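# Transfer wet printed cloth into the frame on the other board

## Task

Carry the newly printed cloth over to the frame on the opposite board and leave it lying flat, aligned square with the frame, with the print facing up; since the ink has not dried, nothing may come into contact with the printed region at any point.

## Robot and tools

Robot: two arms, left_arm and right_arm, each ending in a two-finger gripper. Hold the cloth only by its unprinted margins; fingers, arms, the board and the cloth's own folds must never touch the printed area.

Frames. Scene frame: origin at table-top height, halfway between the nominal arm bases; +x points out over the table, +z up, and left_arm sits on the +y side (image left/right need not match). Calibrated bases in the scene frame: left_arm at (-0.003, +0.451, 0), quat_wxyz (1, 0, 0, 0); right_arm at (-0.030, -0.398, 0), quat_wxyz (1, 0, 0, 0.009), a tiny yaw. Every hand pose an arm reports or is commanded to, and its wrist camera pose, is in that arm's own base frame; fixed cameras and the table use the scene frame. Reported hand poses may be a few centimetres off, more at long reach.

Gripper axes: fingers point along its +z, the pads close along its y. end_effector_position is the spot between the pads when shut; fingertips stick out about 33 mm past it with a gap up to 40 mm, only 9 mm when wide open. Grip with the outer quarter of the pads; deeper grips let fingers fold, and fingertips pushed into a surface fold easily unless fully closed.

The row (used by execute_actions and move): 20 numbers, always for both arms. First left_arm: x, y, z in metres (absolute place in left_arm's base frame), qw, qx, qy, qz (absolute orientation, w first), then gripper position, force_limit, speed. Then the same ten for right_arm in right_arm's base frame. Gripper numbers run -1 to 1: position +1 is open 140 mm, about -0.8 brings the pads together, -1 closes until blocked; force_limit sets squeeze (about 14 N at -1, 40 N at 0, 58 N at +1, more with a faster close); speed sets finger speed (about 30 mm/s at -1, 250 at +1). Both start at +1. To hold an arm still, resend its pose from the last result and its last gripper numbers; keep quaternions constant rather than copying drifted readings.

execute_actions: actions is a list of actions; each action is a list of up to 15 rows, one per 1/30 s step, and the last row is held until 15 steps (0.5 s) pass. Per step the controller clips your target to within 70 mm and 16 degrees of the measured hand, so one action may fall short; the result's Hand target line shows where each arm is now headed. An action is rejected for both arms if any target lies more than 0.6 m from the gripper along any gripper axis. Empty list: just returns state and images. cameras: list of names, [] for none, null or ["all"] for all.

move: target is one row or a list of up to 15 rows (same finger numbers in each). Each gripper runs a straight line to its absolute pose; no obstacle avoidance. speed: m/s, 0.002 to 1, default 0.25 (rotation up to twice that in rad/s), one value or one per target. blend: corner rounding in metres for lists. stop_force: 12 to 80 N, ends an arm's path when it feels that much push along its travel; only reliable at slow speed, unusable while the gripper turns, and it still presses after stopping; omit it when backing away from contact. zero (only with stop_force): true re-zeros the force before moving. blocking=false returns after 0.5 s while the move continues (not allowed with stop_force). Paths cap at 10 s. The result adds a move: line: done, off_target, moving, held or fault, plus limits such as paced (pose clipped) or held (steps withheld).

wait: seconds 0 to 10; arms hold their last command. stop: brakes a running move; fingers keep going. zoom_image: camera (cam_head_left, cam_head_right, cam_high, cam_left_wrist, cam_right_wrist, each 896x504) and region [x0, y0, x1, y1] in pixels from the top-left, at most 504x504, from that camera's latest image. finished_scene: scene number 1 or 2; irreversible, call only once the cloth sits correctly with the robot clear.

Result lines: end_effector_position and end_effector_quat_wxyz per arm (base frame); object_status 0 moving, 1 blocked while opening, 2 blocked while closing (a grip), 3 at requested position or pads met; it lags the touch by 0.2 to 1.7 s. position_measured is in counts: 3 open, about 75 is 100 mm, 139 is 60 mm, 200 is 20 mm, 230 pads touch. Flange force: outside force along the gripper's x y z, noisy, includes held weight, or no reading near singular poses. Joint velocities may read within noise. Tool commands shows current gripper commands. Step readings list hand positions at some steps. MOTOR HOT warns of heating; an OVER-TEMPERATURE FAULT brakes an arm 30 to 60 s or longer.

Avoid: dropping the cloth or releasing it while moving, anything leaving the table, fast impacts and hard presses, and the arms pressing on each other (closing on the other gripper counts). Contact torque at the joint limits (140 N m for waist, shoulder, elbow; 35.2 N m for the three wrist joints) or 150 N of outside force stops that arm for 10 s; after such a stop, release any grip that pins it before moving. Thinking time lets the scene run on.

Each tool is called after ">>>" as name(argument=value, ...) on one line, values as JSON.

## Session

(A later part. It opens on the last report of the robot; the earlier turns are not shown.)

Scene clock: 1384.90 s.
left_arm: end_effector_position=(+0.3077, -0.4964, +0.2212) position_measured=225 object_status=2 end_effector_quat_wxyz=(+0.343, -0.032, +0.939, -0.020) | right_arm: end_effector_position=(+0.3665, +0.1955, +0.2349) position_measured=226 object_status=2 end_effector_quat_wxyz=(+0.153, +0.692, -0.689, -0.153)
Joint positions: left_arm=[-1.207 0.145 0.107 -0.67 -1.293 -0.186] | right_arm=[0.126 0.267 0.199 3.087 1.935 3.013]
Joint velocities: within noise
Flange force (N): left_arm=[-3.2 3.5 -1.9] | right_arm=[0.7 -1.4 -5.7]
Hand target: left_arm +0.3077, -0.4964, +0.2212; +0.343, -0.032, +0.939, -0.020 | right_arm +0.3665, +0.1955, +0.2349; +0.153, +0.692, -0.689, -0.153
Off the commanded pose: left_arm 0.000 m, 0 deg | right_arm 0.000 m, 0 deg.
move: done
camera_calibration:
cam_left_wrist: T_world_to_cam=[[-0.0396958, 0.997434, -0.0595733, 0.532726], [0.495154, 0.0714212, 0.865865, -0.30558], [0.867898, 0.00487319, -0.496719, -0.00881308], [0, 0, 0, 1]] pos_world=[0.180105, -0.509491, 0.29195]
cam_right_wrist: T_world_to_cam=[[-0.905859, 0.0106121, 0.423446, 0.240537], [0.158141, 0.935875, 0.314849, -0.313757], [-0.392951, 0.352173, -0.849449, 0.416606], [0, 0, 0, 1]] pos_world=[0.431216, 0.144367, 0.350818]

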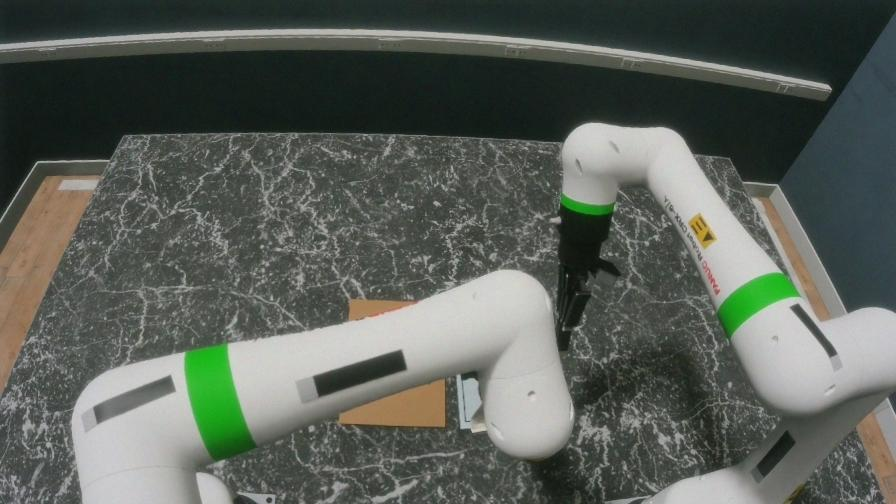

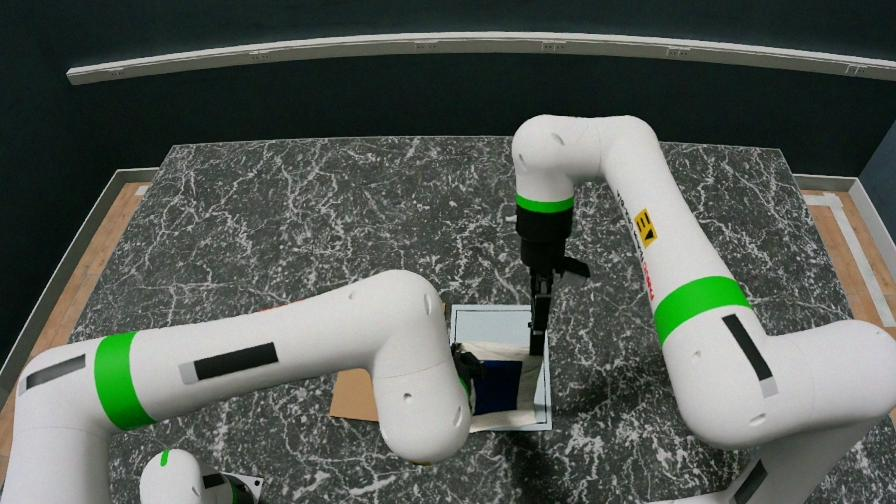

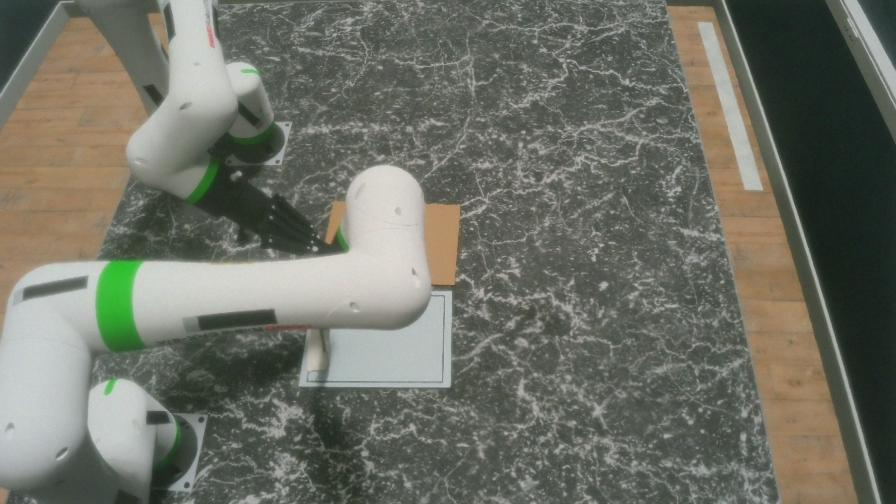

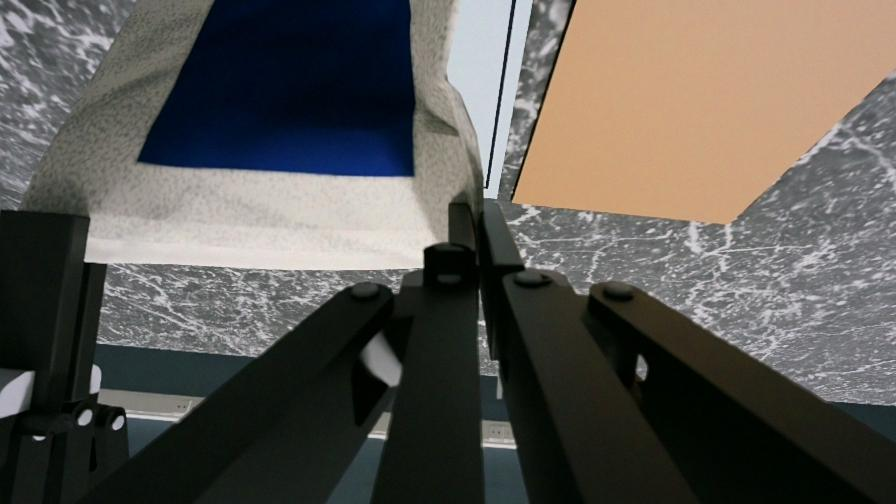

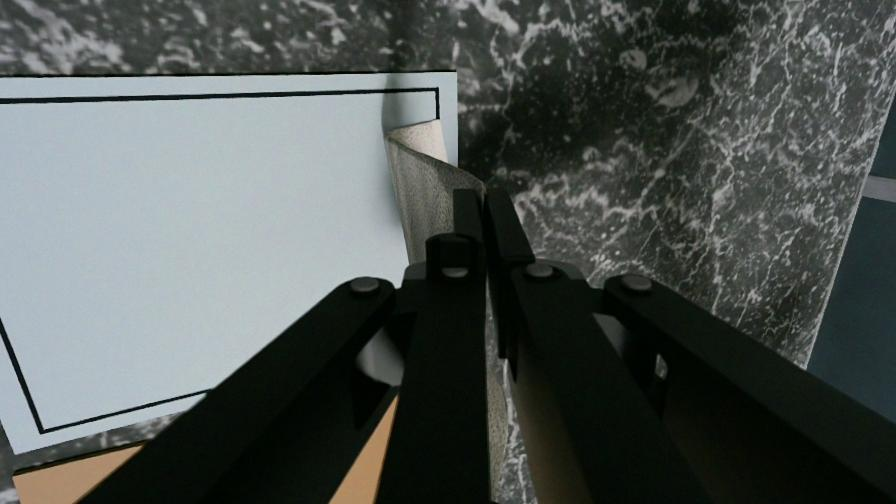

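>>> move(target=[[0.3974, -0.4961, 0.1699, 0.27691, -0.03526, 0.95991, -0.02453, -1, -1, -1, 0.4575, 0.1943, 0.1799, 0.15345, 0.69213, -0.68855, -0.15265, -1, -1, -1],[0.4415, -0.4961, 0.1145, 0.19229, -0.03957, 0.98007, -0.02939, -1, -1, -1, 0.501, 0.193, 0.1206, 0.13527, 0.69591, -0.69231, -0.13457, -1, -1, -1]], speed=0.06, blend=[0.02, 0])

Scene clock: 1410.47 s.
left_arm: end_effector_position=(+0.4415, -0.4961, +0.1145) position_measured=225 object_status=2 end_effector_quat_wxyz=(+0.192, -0.040, +0.980, -0.029) | right_arm: end_effector_position=(+0.5010, +0.1930, +0.1206) position_measured=226 object_status=2 end_effector_quat_wxyz=(+0.135, +0.696, -0.692, -0.135)
Joint positions: left_arm=[-0.783 0.357 0.145 -0.275 -1.062 -0.609] | right_arm=[0.099 0.587 0.401 3.106 1.767 3.047]
Joint velocities: within noise
Flange force (N): left_arm=[-1.2 4.2 -4.3] | right_arm=[0.2 -2.5 -5.4]
Hand target: left_arm +0.4415, -0.4961, +0.1145; +0.192, -0.040, +0.980, -0.029 | right_arm +0.5010, +0.1930, +0.1206; +0.135, +0.696, -0.692, -0.135
Off the commanded pose: left_arm 0.000 m, 0 deg | right_arm 0.000 m, 0 deg.
move: done
camera_calibration:
cam_left_wrist: T_world_to_cam=[[-0.0607102, 0.99541, -0.0739866, 0.541349], [0.737096, 0.0946899, 0.669122, -0.352204], [0.673056, -0.0139127, -0.739461, -0.0734141], [0, 0, 0, 1]] pos_world=[0.341886, -0.506535, 0.221433]
cam_right_wrist: T_world_to_cam=[[-0.926754, 0.0105009, 0.375523, 0.427062], [0.14145, 0.935797, 0.322918, -0.289327], [-0.348022, 0.352383, -0.868739, 0.353022], [0, 0, 0, 1]] pos_world=[0.559567, 0.141868, 0.239741]

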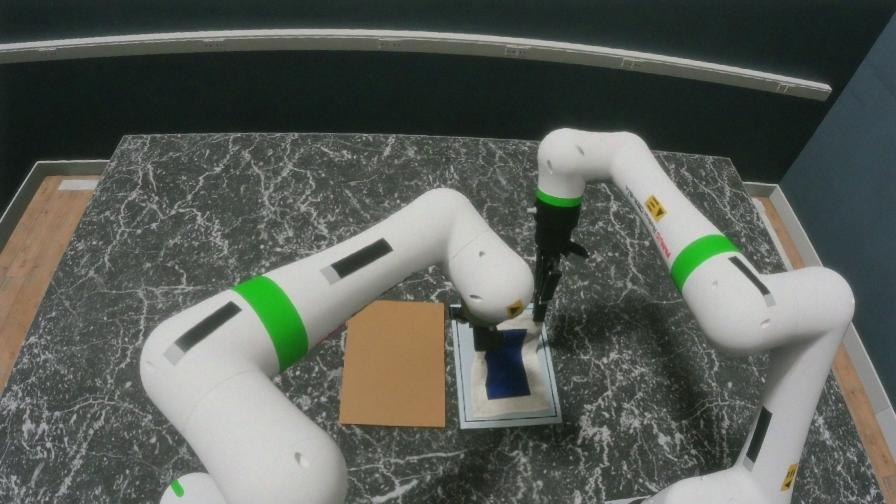

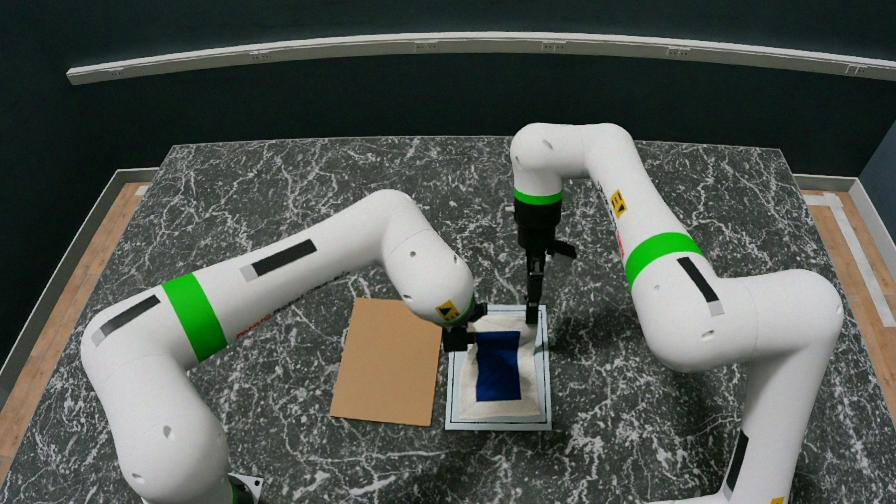

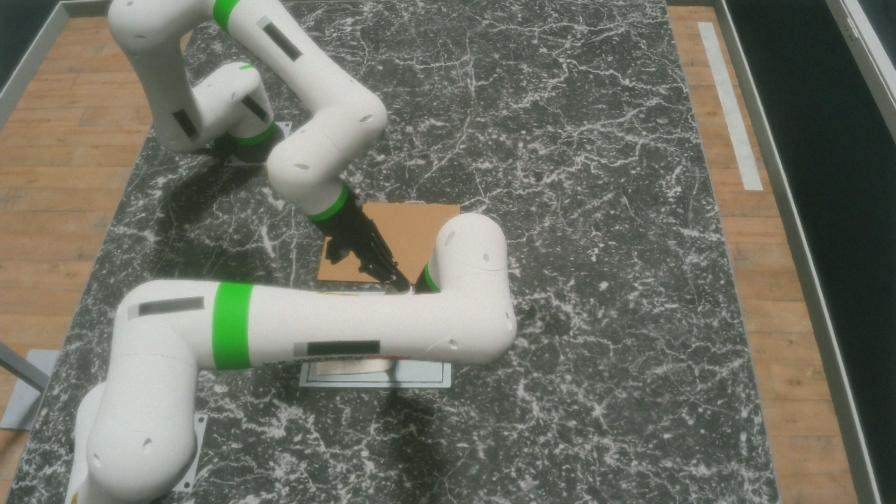

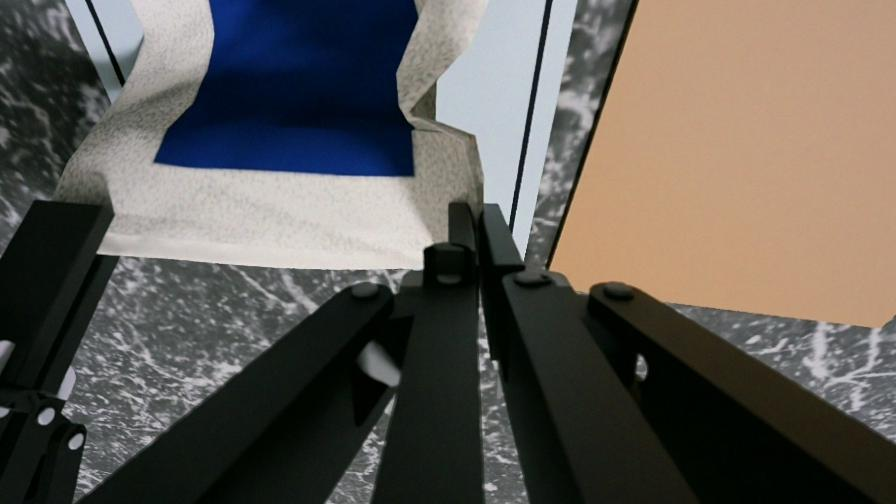

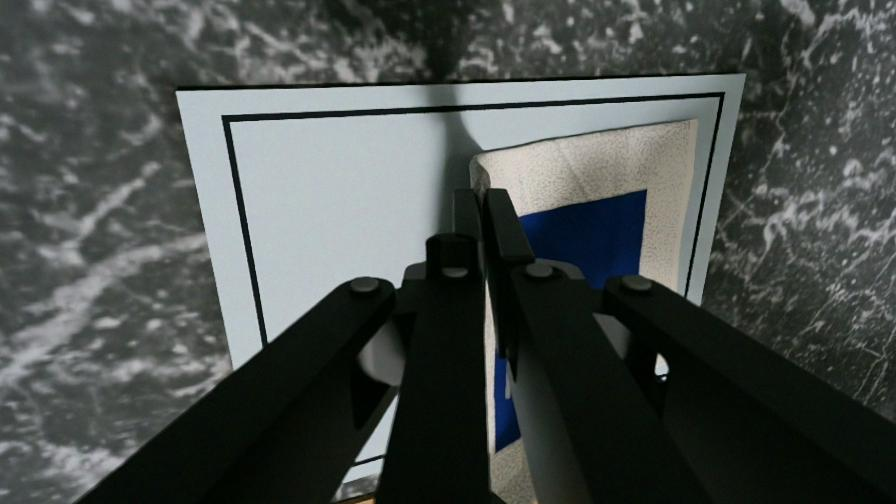

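>>> zoom_image(camera="cam_head_right", region=[420, 290, 580, 450])

>>> zoom_image(camera="cam_head_left", region=[430, 290, 590, 450])

>>> zoom_image(camera="cam_left_wrist", region=[50, 0, 550, 290])

Scaled by 3.150 from the camera's 896x504 image, which has a finer 1280x720 frame.

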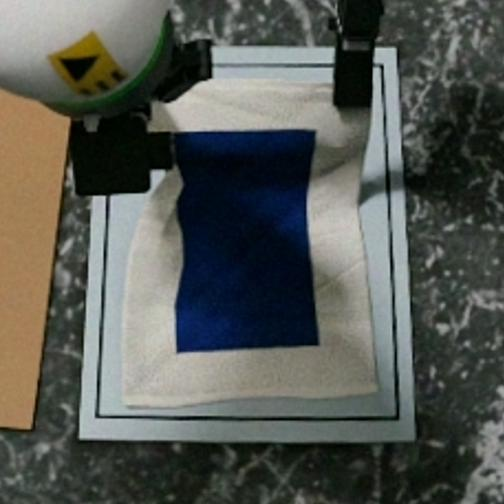

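Scaled by 3.150 from the camera's 896x504 image, which has a finer 1280x720 frame.

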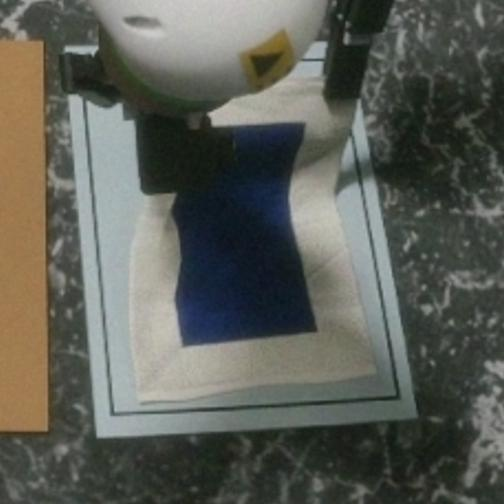

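Scaled by 1.008 from the camera's 896x504 image, which has a finer 1280x720 frame.

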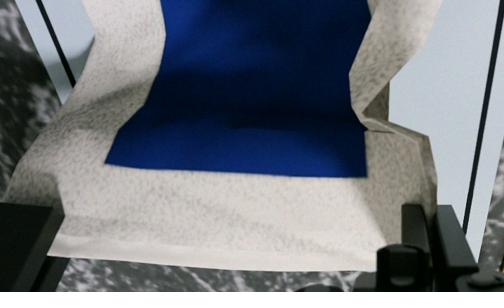

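>>> move(target=[[0.4701, -0.4960, 0.0704, 0.08887, -0.04433, 0.99441, -0.03493, -1, -1, -1, 0.5258, 0.1921, 0.0714, 0.1109, 0.70022, -0.69658, -0.11032, -1, -1, -1],[0.501, -0.4954, 0.0439, 0.00189, -0.04794, 0.99805, -0.03925, -1, -1, -1, 0.5495, 0.1913, 0.0443, 0.0741, 0.70506, -0.7014, -0.07372, -1, -1, -1]], speed=0.05, blend=[0.01, 0])

Scene clock: 1465.10 s.
left_arm: end_effector_position=(+0.5010, -0.4954, +0.0439) position_measured=225 object_status=2 end_effector_quat_wxyz=(+0.002, -0.048, +0.998, -0.039) | right_arm: end_effector_position=(+0.5495, +0.1913, +0.0443) position_measured=226 object_status=2 end_effector_quat_wxyz=(+0.074, +0.705, -0.701, -0.074)
Joint positions: left_arm=[-0.563 0.669 0.398 0.065 -1.252 -0.931] | right_arm=[0.098 0.595 0.279 3.122 1.463 3.053]
Joint velocities: within noise
Flange force (N): left_arm=[2.1 3.6 -4.0] | right_arm=[0.5 -2.4 -4.1]
Hand target: left_arm +0.5010, -0.4954, +0.0439; +0.002, -0.048, +0.998, -0.039 | right_arm +0.5495, +0.1913, +0.0443; +0.074, +0.705, -0.701, -0.074
Off the commanded pose: left_arm 0.000 m, 0 deg | right_arm 0.000 m, 0 deg.
move: done
camera_calibration:
cam_left_wrist: T_world_to_cam=[[-0.0908562, 0.992513, -0.0816304, 0.552992], [0.932776, 0.113525, 0.342111, -0.423305], [0.348817, -0.04506, -0.936107, -0.0100408], [0, 0, 0, 1]] pos_world=[0.448594, -0.501248, 0.180559]
cam_right_wrist: T_world_to_cam=[[-0.977882, 0.0101946, 0.208911, 0.536247], [0.0831176, 0.9355, 0.34341, -0.238761], [-0.191935, 0.353178, -0.915656, 0.220359], [0, 0, 0, 1]] pos_world=[0.586526, 0.140069, 0.171738]

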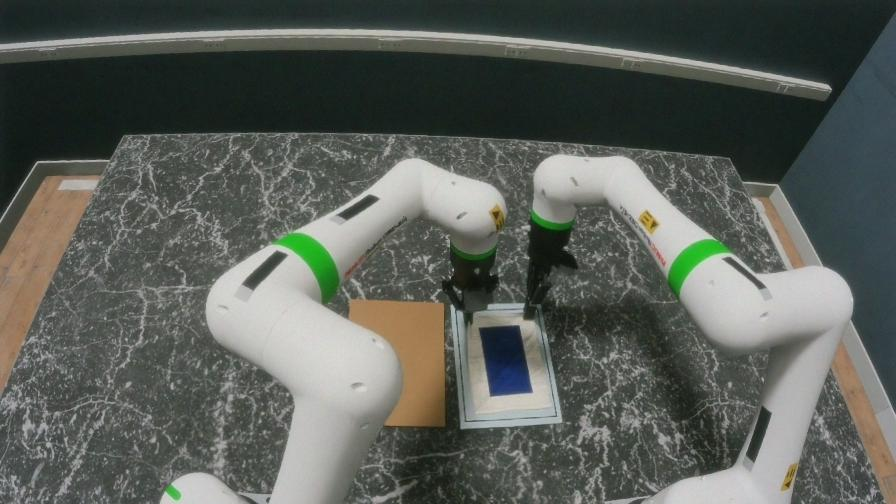

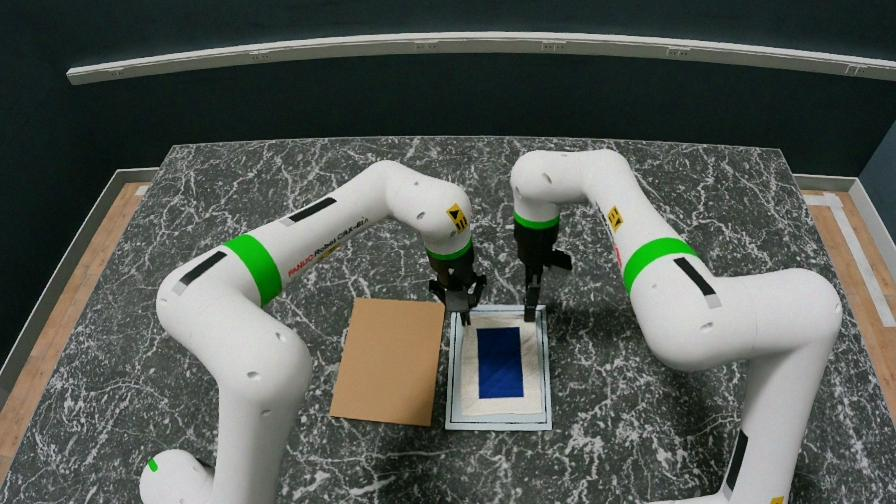

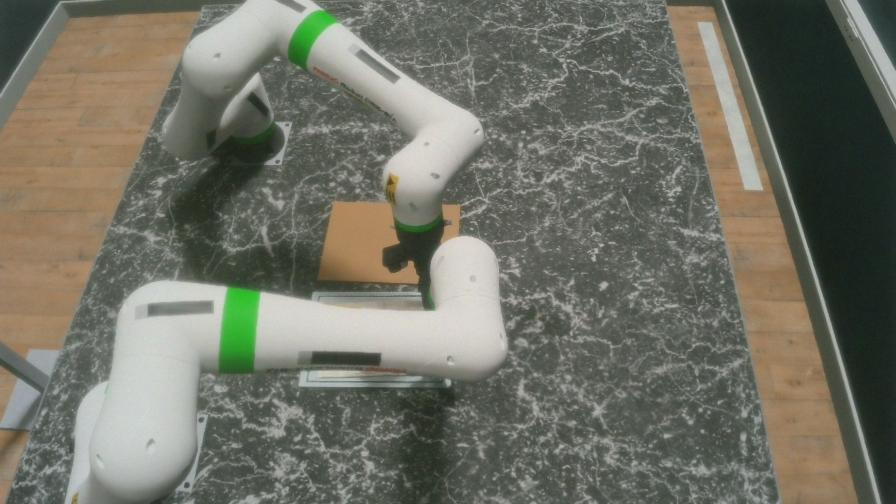

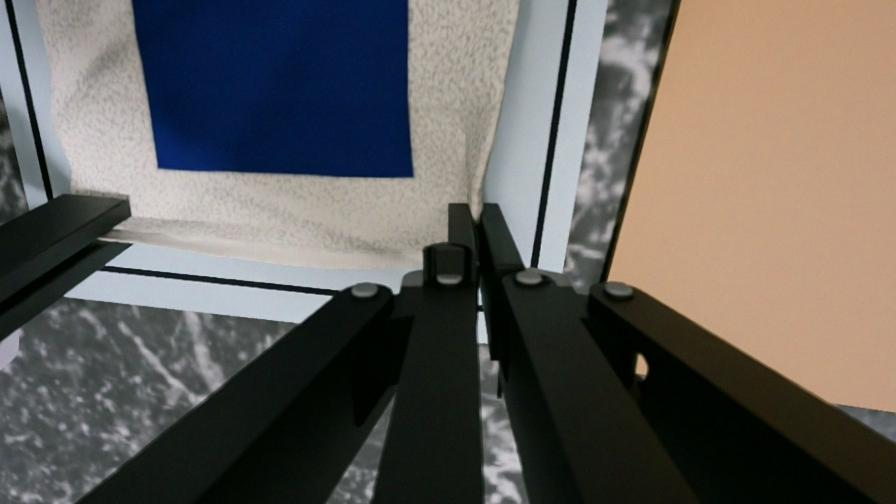

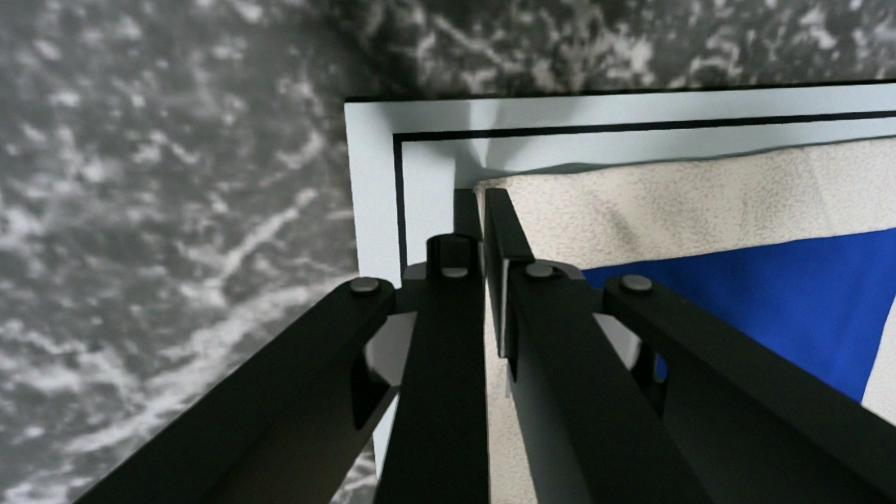

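>>> zoom_image(camera="cam_head_right", region=[420, 290, 580, 450])

>>> zoom_image(camera="cam_head_left", region=[430, 290, 590, 450])

Scaled by 3.150 from the camera's 896x504 image, which has a finer 1280x720 frame.

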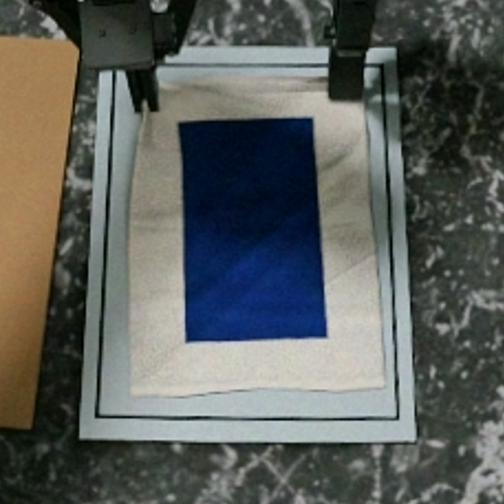

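Scaled by 3.150 from the camera's 896x504 image, which has a finer 1280x720 frame.

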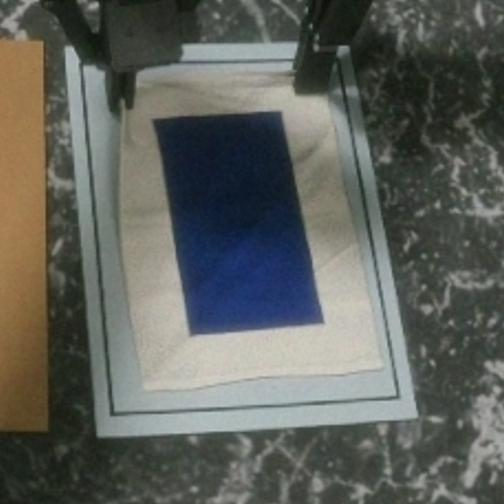

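>>> move(target=[0.506, -0.4952, 0.0439, 0.00137, -0.03487, 0.99859, -0.03928, -1, -1, -1, 0.5505, 0.1913, 0.0443, 0.07314, 0.69587, -0.71059, -0.07468, -1, -1, -1], speed=0.03)

>>> zoom_image(camera="cam_head_right", region=[420, 290, 580, 450])

>>> zoom_image(camera="cam_head_left", region=[430, 290, 590, 450])

Scene clock: 1532.17 s.
left_arm: end_effector_position=(+0.5060, -0.4952, +0.0439) position_measured=225 object_status=2 end_effector_quat_wxyz=(+0.001, -0.035, +0.999, -0.039) | right_arm: end_effector_position=(+0.5505, +0.1913, +0.0443) position_measured=226 object_status=2 end_effector_quat_wxyz=(+0.073, +0.696, -0.711, -0.075)
Joint positions: left_arm=[-0.558 0.68 0.414 0.067 -1.26 -0.962] | right_arm=[0.095 0.596 0.279 3.118 1.462 3.031]
Joint velocities: within noise
Flange force (N): left_arm=[2.4 3.8 -4.2] | right_arm=[0.5 -3.3 -5.0]
Hand target: left_arm +0.5060, -0.4952, +0.0439; +0.001, -0.035, +0.999, -0.039 | right_arm +0.5505, +0.1913, +0.0443; +0.073, +0.696, -0.711, -0.075
Off the commanded pose: left_arm 0.000 m, 0 deg | right_arm 0.000 m, 0 deg.
move: done
camera_calibration:
cam_left_wrist: T_world_to_cam=[[-0.0648967, 0.994545, -0.0816671, 0.541182], [0.935426, 0.0891309, 0.342103, -0.441378], [0.347516, -0.0541921, -0.936107, -0.0156334], [0, 0, 0, 1]] pos_world=[0.45343, -0.499737, 0.180559]
cam_right_wrist: T_world_to_cam=[[-0.977282, 0.0357615, 0.208902, 0.532], [0.107547, 0.933009, 0.343406, -0.251847], [-0.182627, 0.358072, -0.915659, 0.214478], [0, 0, 0, 1]] pos_world=[0.586169, 0.139152, 0.171738]

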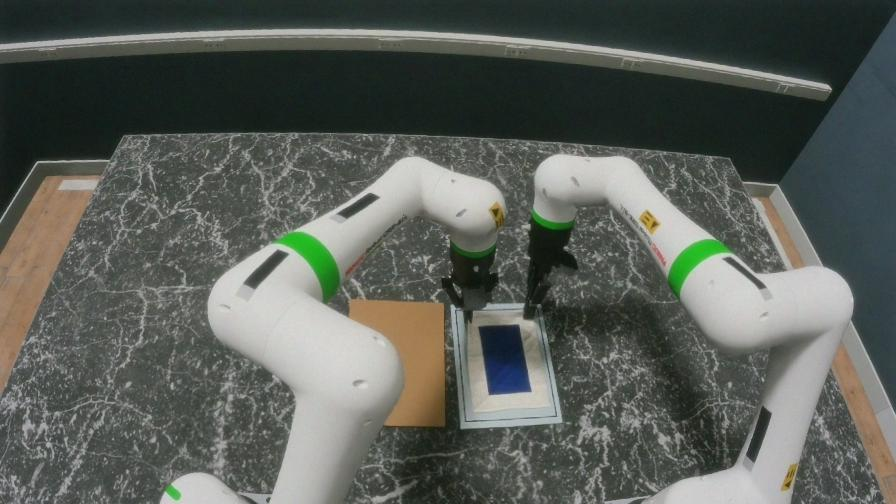

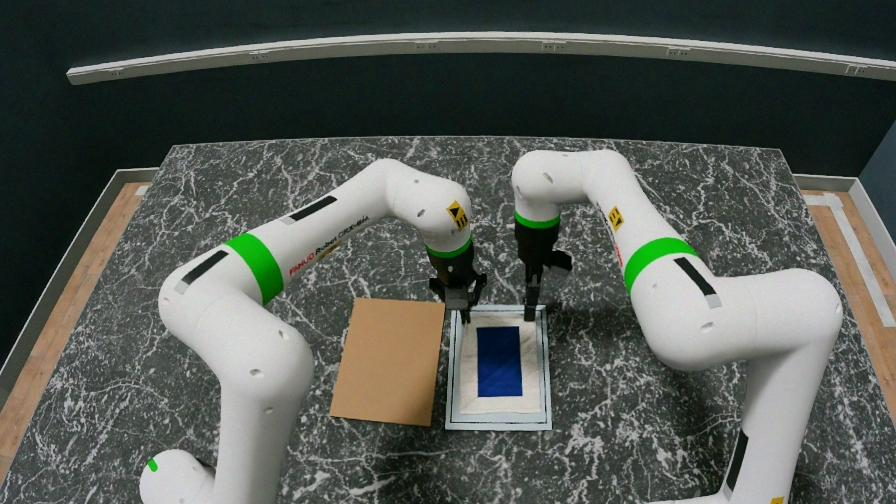

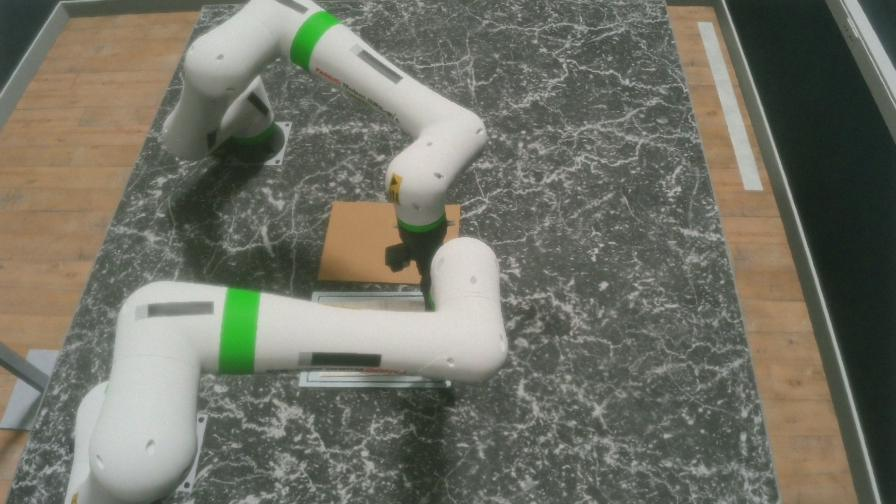

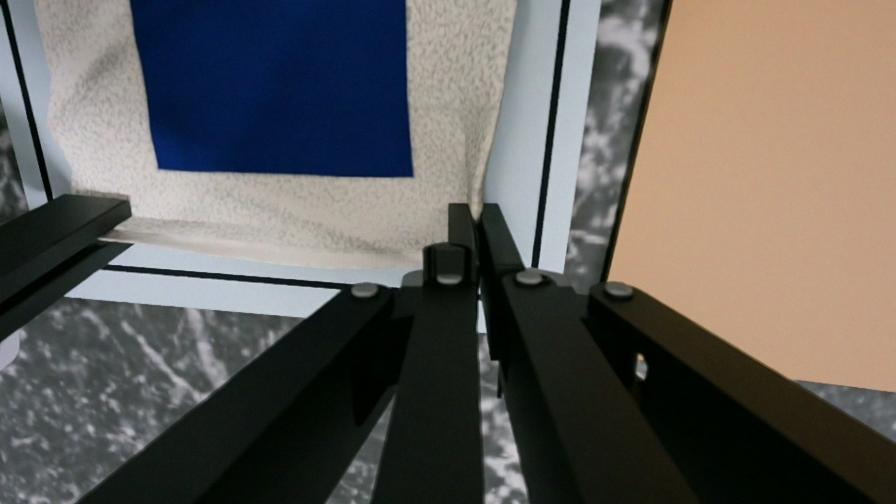

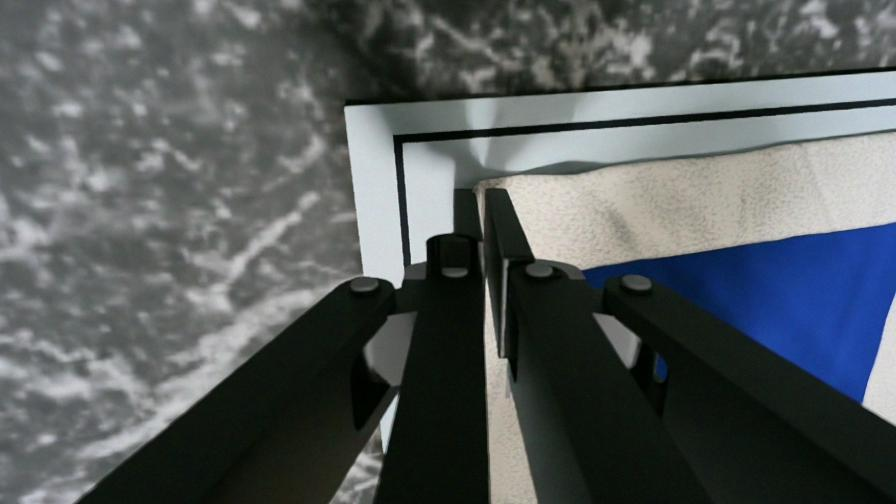

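Scaled by 3.150 from the camera's 896x504 image, which has a finer 1280x720 frame.

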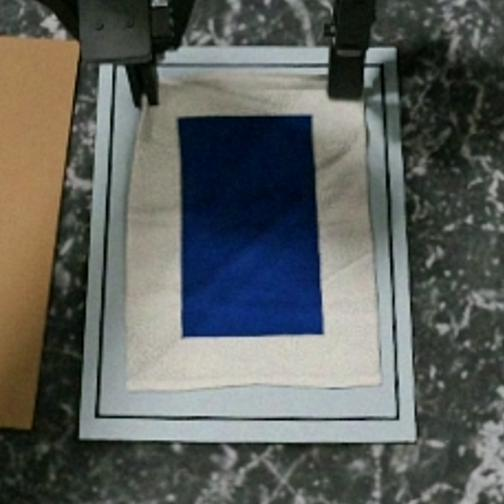

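Scaled by 3.150 from the camera's 896x504 image, which has a finer 1280x720 frame.

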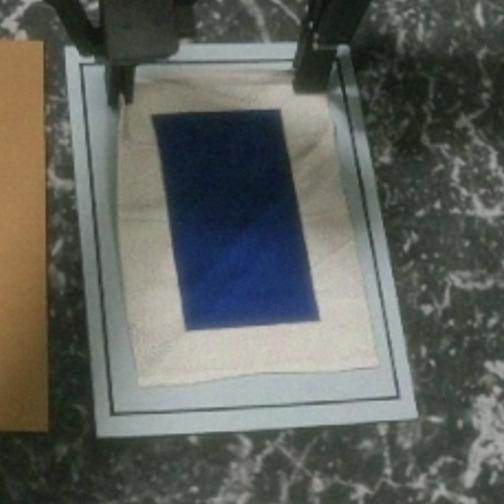

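>>> move(target=[[0.506, -0.4997, 0.0439, 0.00137, -0.03487, 0.99859, -0.03928, -1, -1, -1, 0.5505, 0.1868, 0.0443, 0.07314, 0.69587, -0.71059, -0.07468, -1, -1, -1],[0.506, -0.4997, 0.0382, 0.00137, -0.03487, 0.99859, -0.03928, -1, -1, -1, 0.5465, 0.1868, 0.0384, 0.03052, 0.69903, -0.71383, -0.03116, -1, -1, -1]], speed=0.02, cameras=["cam_head_right", "cam_left_wrist", "cam_right_wrist"])

>>> zoom_image(camera="cam_head_right", region=[420, 290, 580, 450])

Scene clock: 1574.93 s.
left_arm: end_effector_position=(+0.5060, -0.4997, +0.0383) position_measured=225 object_status=2 end_effector_quat_wxyz=(+0.001, -0.035, +0.999, -0.039) | right_arm: end_effector_position=(+0.5465, +0.1868, +0.0384) position_measured=226 object_status=2 end_effector_quat_wxyz=(+0.030, +0.699, -0.714, -0.031)
Joint positions: left_arm=[-0.563 0.692 0.42 0.067 -1.253 -0.957] | right_arm=[0.096 0.485 0.116 3.131 1.288 3.028]
Joint velocities: within noise
Flange force (N): left_arm=[2.1 3.5 -45.7] | right_arm=[1.0 0.4 -25.5]
Hand target: left_arm +0.5060, -0.4997, +0.0382; +0.001, -0.035, +0.999, -0.039 | right_arm +0.5465, +0.1868, +0.0384; +0.031, +0.699, -0.714, -0.031
Off the commanded pose: left_arm 0.000 m, 0 deg | right_arm 0.000 m, 0 deg.
move: done
camera_calibration:
cam_left_wrist: T_world_to_cam=[[-0.0648634, 0.994539, -0.0817607, 0.545199], [0.935429, 0.0891318, 0.342095, -0.43906], [0.347514, -0.0542918, -0.936102, -0.0211695], [0, 0, 0, 1]] pos_world=[0.45343, -0.504236, 0.174959]
cam_right_wrist: T_world_to_cam=[[-0.995458, 0.0361409, 0.0880756, 0.543998], [0.0650164, 0.933879, 0.351628, -0.222424], [-0.0695438, 0.355757, -0.931987, 0.149278], [0, 0, 0, 1]] pos_world=[0.56637, 0.13495, 0.169422]
Images, in order (width x height): cam_head_right 896x504, cam_left_wrist 896x504, cam_right_wrist 896x504.

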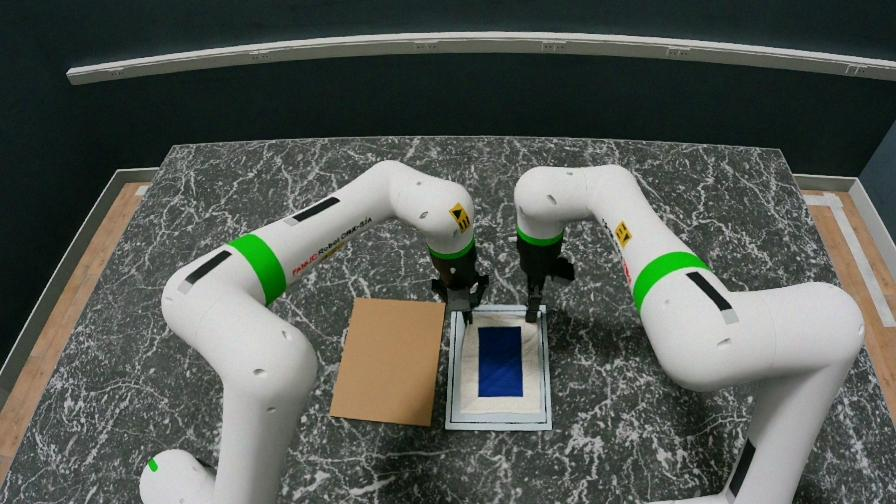

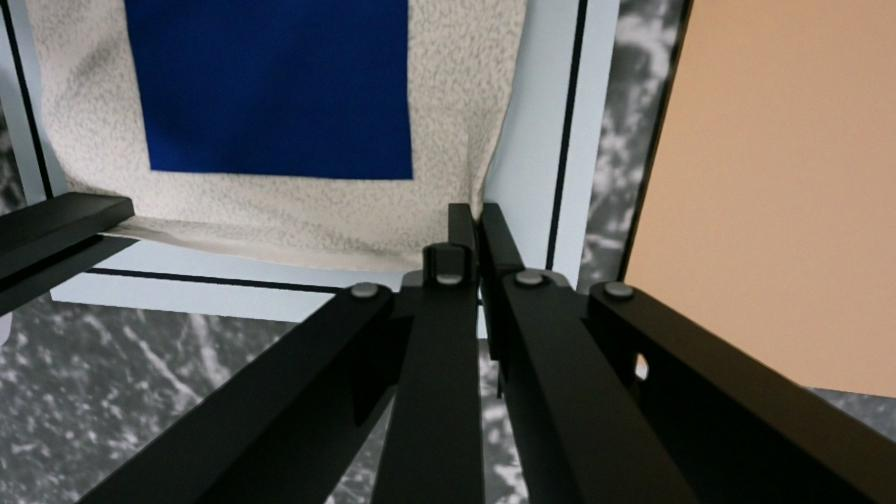

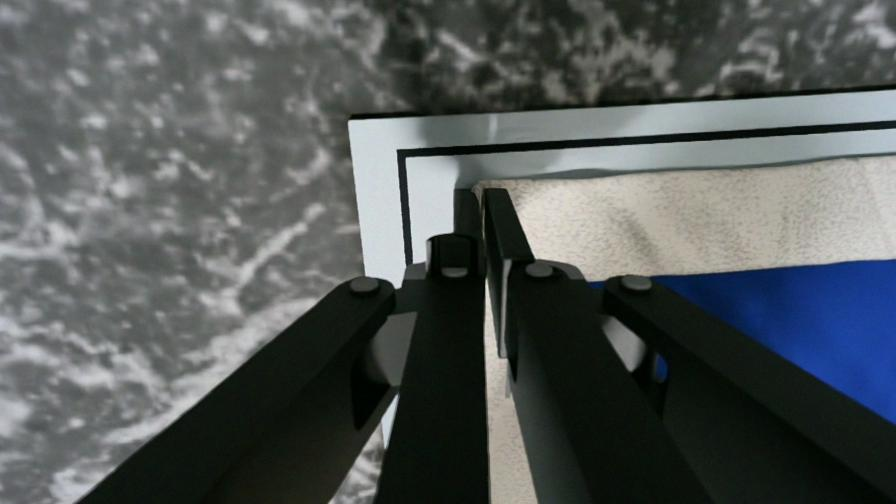

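Scaled by 3.150 from the camera's 896x504 image, which has a finer 1280x720 frame.

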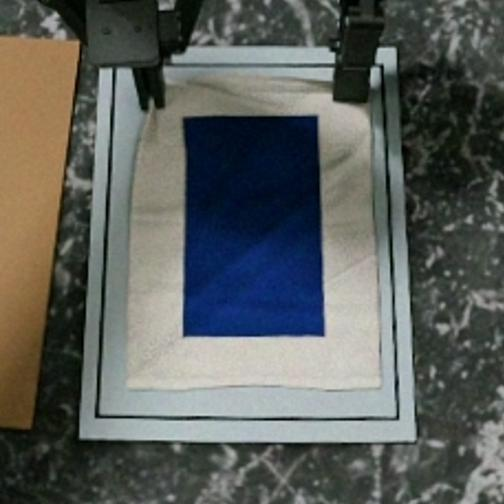

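>>> move(target=[[0.506, -0.4997, 0.0415, 0.00137, -0.03487, 0.99859, -0.03928, -1, -1, -1, 0.5465, 0.1868, 0.0415, 0.03052, 0.69903, -0.71383, -0.03116, -1, -1, -1],[0.506, -0.4997, 0.0415, 0.00137, -0.03487, 0.99859, -0.03928, -0.54, -1, -1, 0.5465, 0.1868, 0.0415, 0.03052, 0.69903, -0.71383, -0.03116, -0.54, -1, -1]], speed=0.02, cameras=["cam_head_right", "cam_left_wrist", "cam_right_wrist"])

Scene clock: 1596.67 s.
left_arm: end_effector_position=(+0.5060, -0.4997, +0.0415) position_measured=197 object_status=0 end_effector_quat_wxyz=(+0.001, -0.035, +0.999, -0.039) | right_arm: end_effector_position=(+0.5465, +0.1868, +0.0415) position_measured=197 object_status=0 end_effector_quat_wxyz=(+0.031, +0.699, -0.714, -0.031)
Joint positions: left_arm=[-0.563 0.69 0.424 0.067 -1.26 -0.957] | right_arm=[0.096 0.483 0.119 3.131 1.294 3.028]
Joint velocities: within noise
Flange force (N): left_arm=[2.0 4.2 -3.8] | right_arm=[0.9 -3.1 -4.5]
Hand target: left_arm +0.5060, -0.4997, +0.0415; +0.001, -0.035, +0.999, -0.039 | right_arm +0.5465, +0.1868, +0.0415; +0.031, +0.699, -0.714, -0.031
Off the commanded pose: left_arm 0.000 m, 0 deg | right_arm 0.000 m, 0 deg.
move: done
camera_calibration:
cam_left_wrist: T_world_to_cam=[[-0.0648967, 0.994545, -0.0816671, 0.545462], [0.935426, 0.0891309, 0.342103, -0.440156], [0.347516, -0.0541921, -0.936107, -0.0181239], [0, 0, 0, 1]] pos_world=[0.45343, -0.504237, 0.178159]
cam_right_wrist: T_world_to_cam=[[-0.995451, 0.0361052, 0.0881683, 0.543719], [0.0650157, 0.933882, 0.351622, -0.223477], [-0.0696434, 0.355755, -0.931981, 0.152129], [0, 0, 0, 1]] pos_world=[0.56637, 0.13495, 0.172422]
Images, in order (width x height): cam_head_right 896x504, cam_left_wrist 896x504, cam_right_wrist 896x504.

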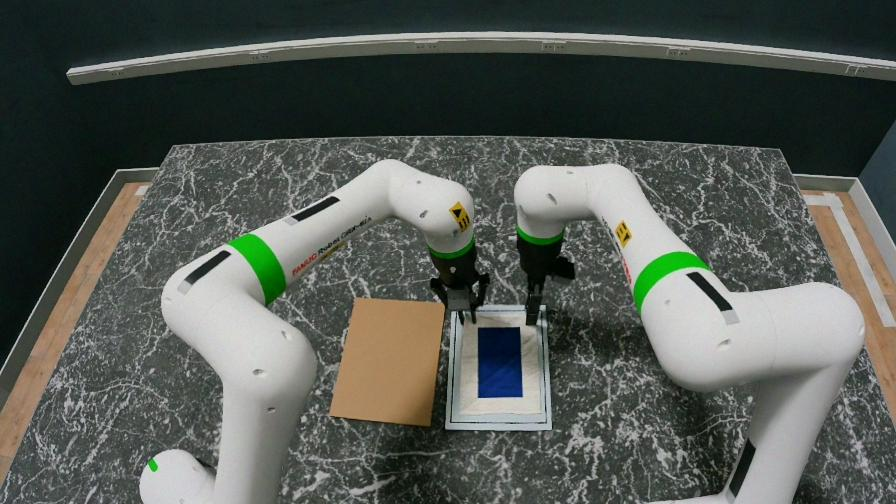

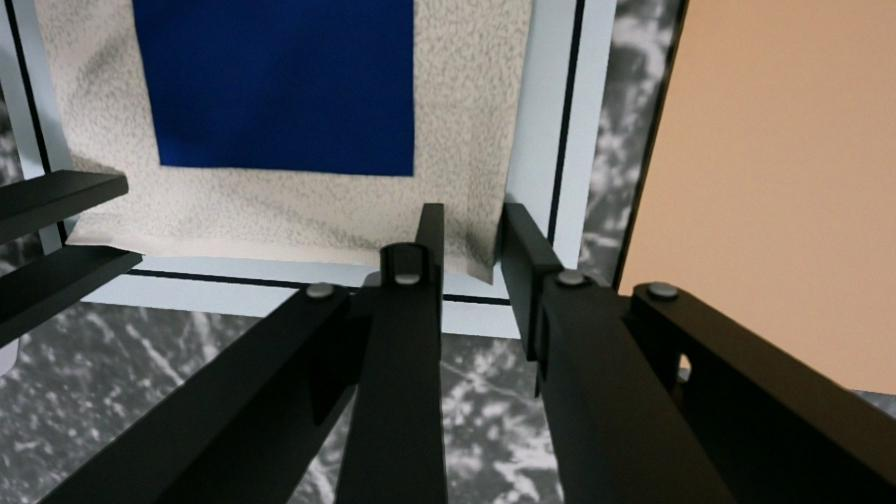

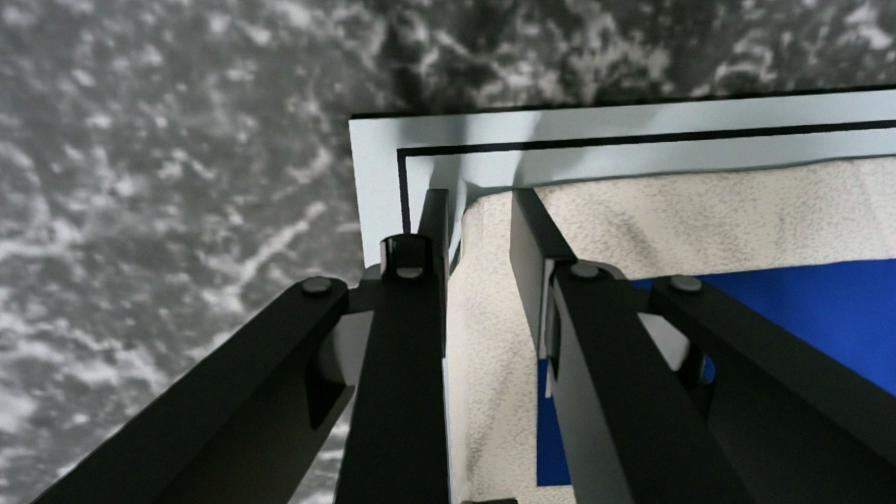

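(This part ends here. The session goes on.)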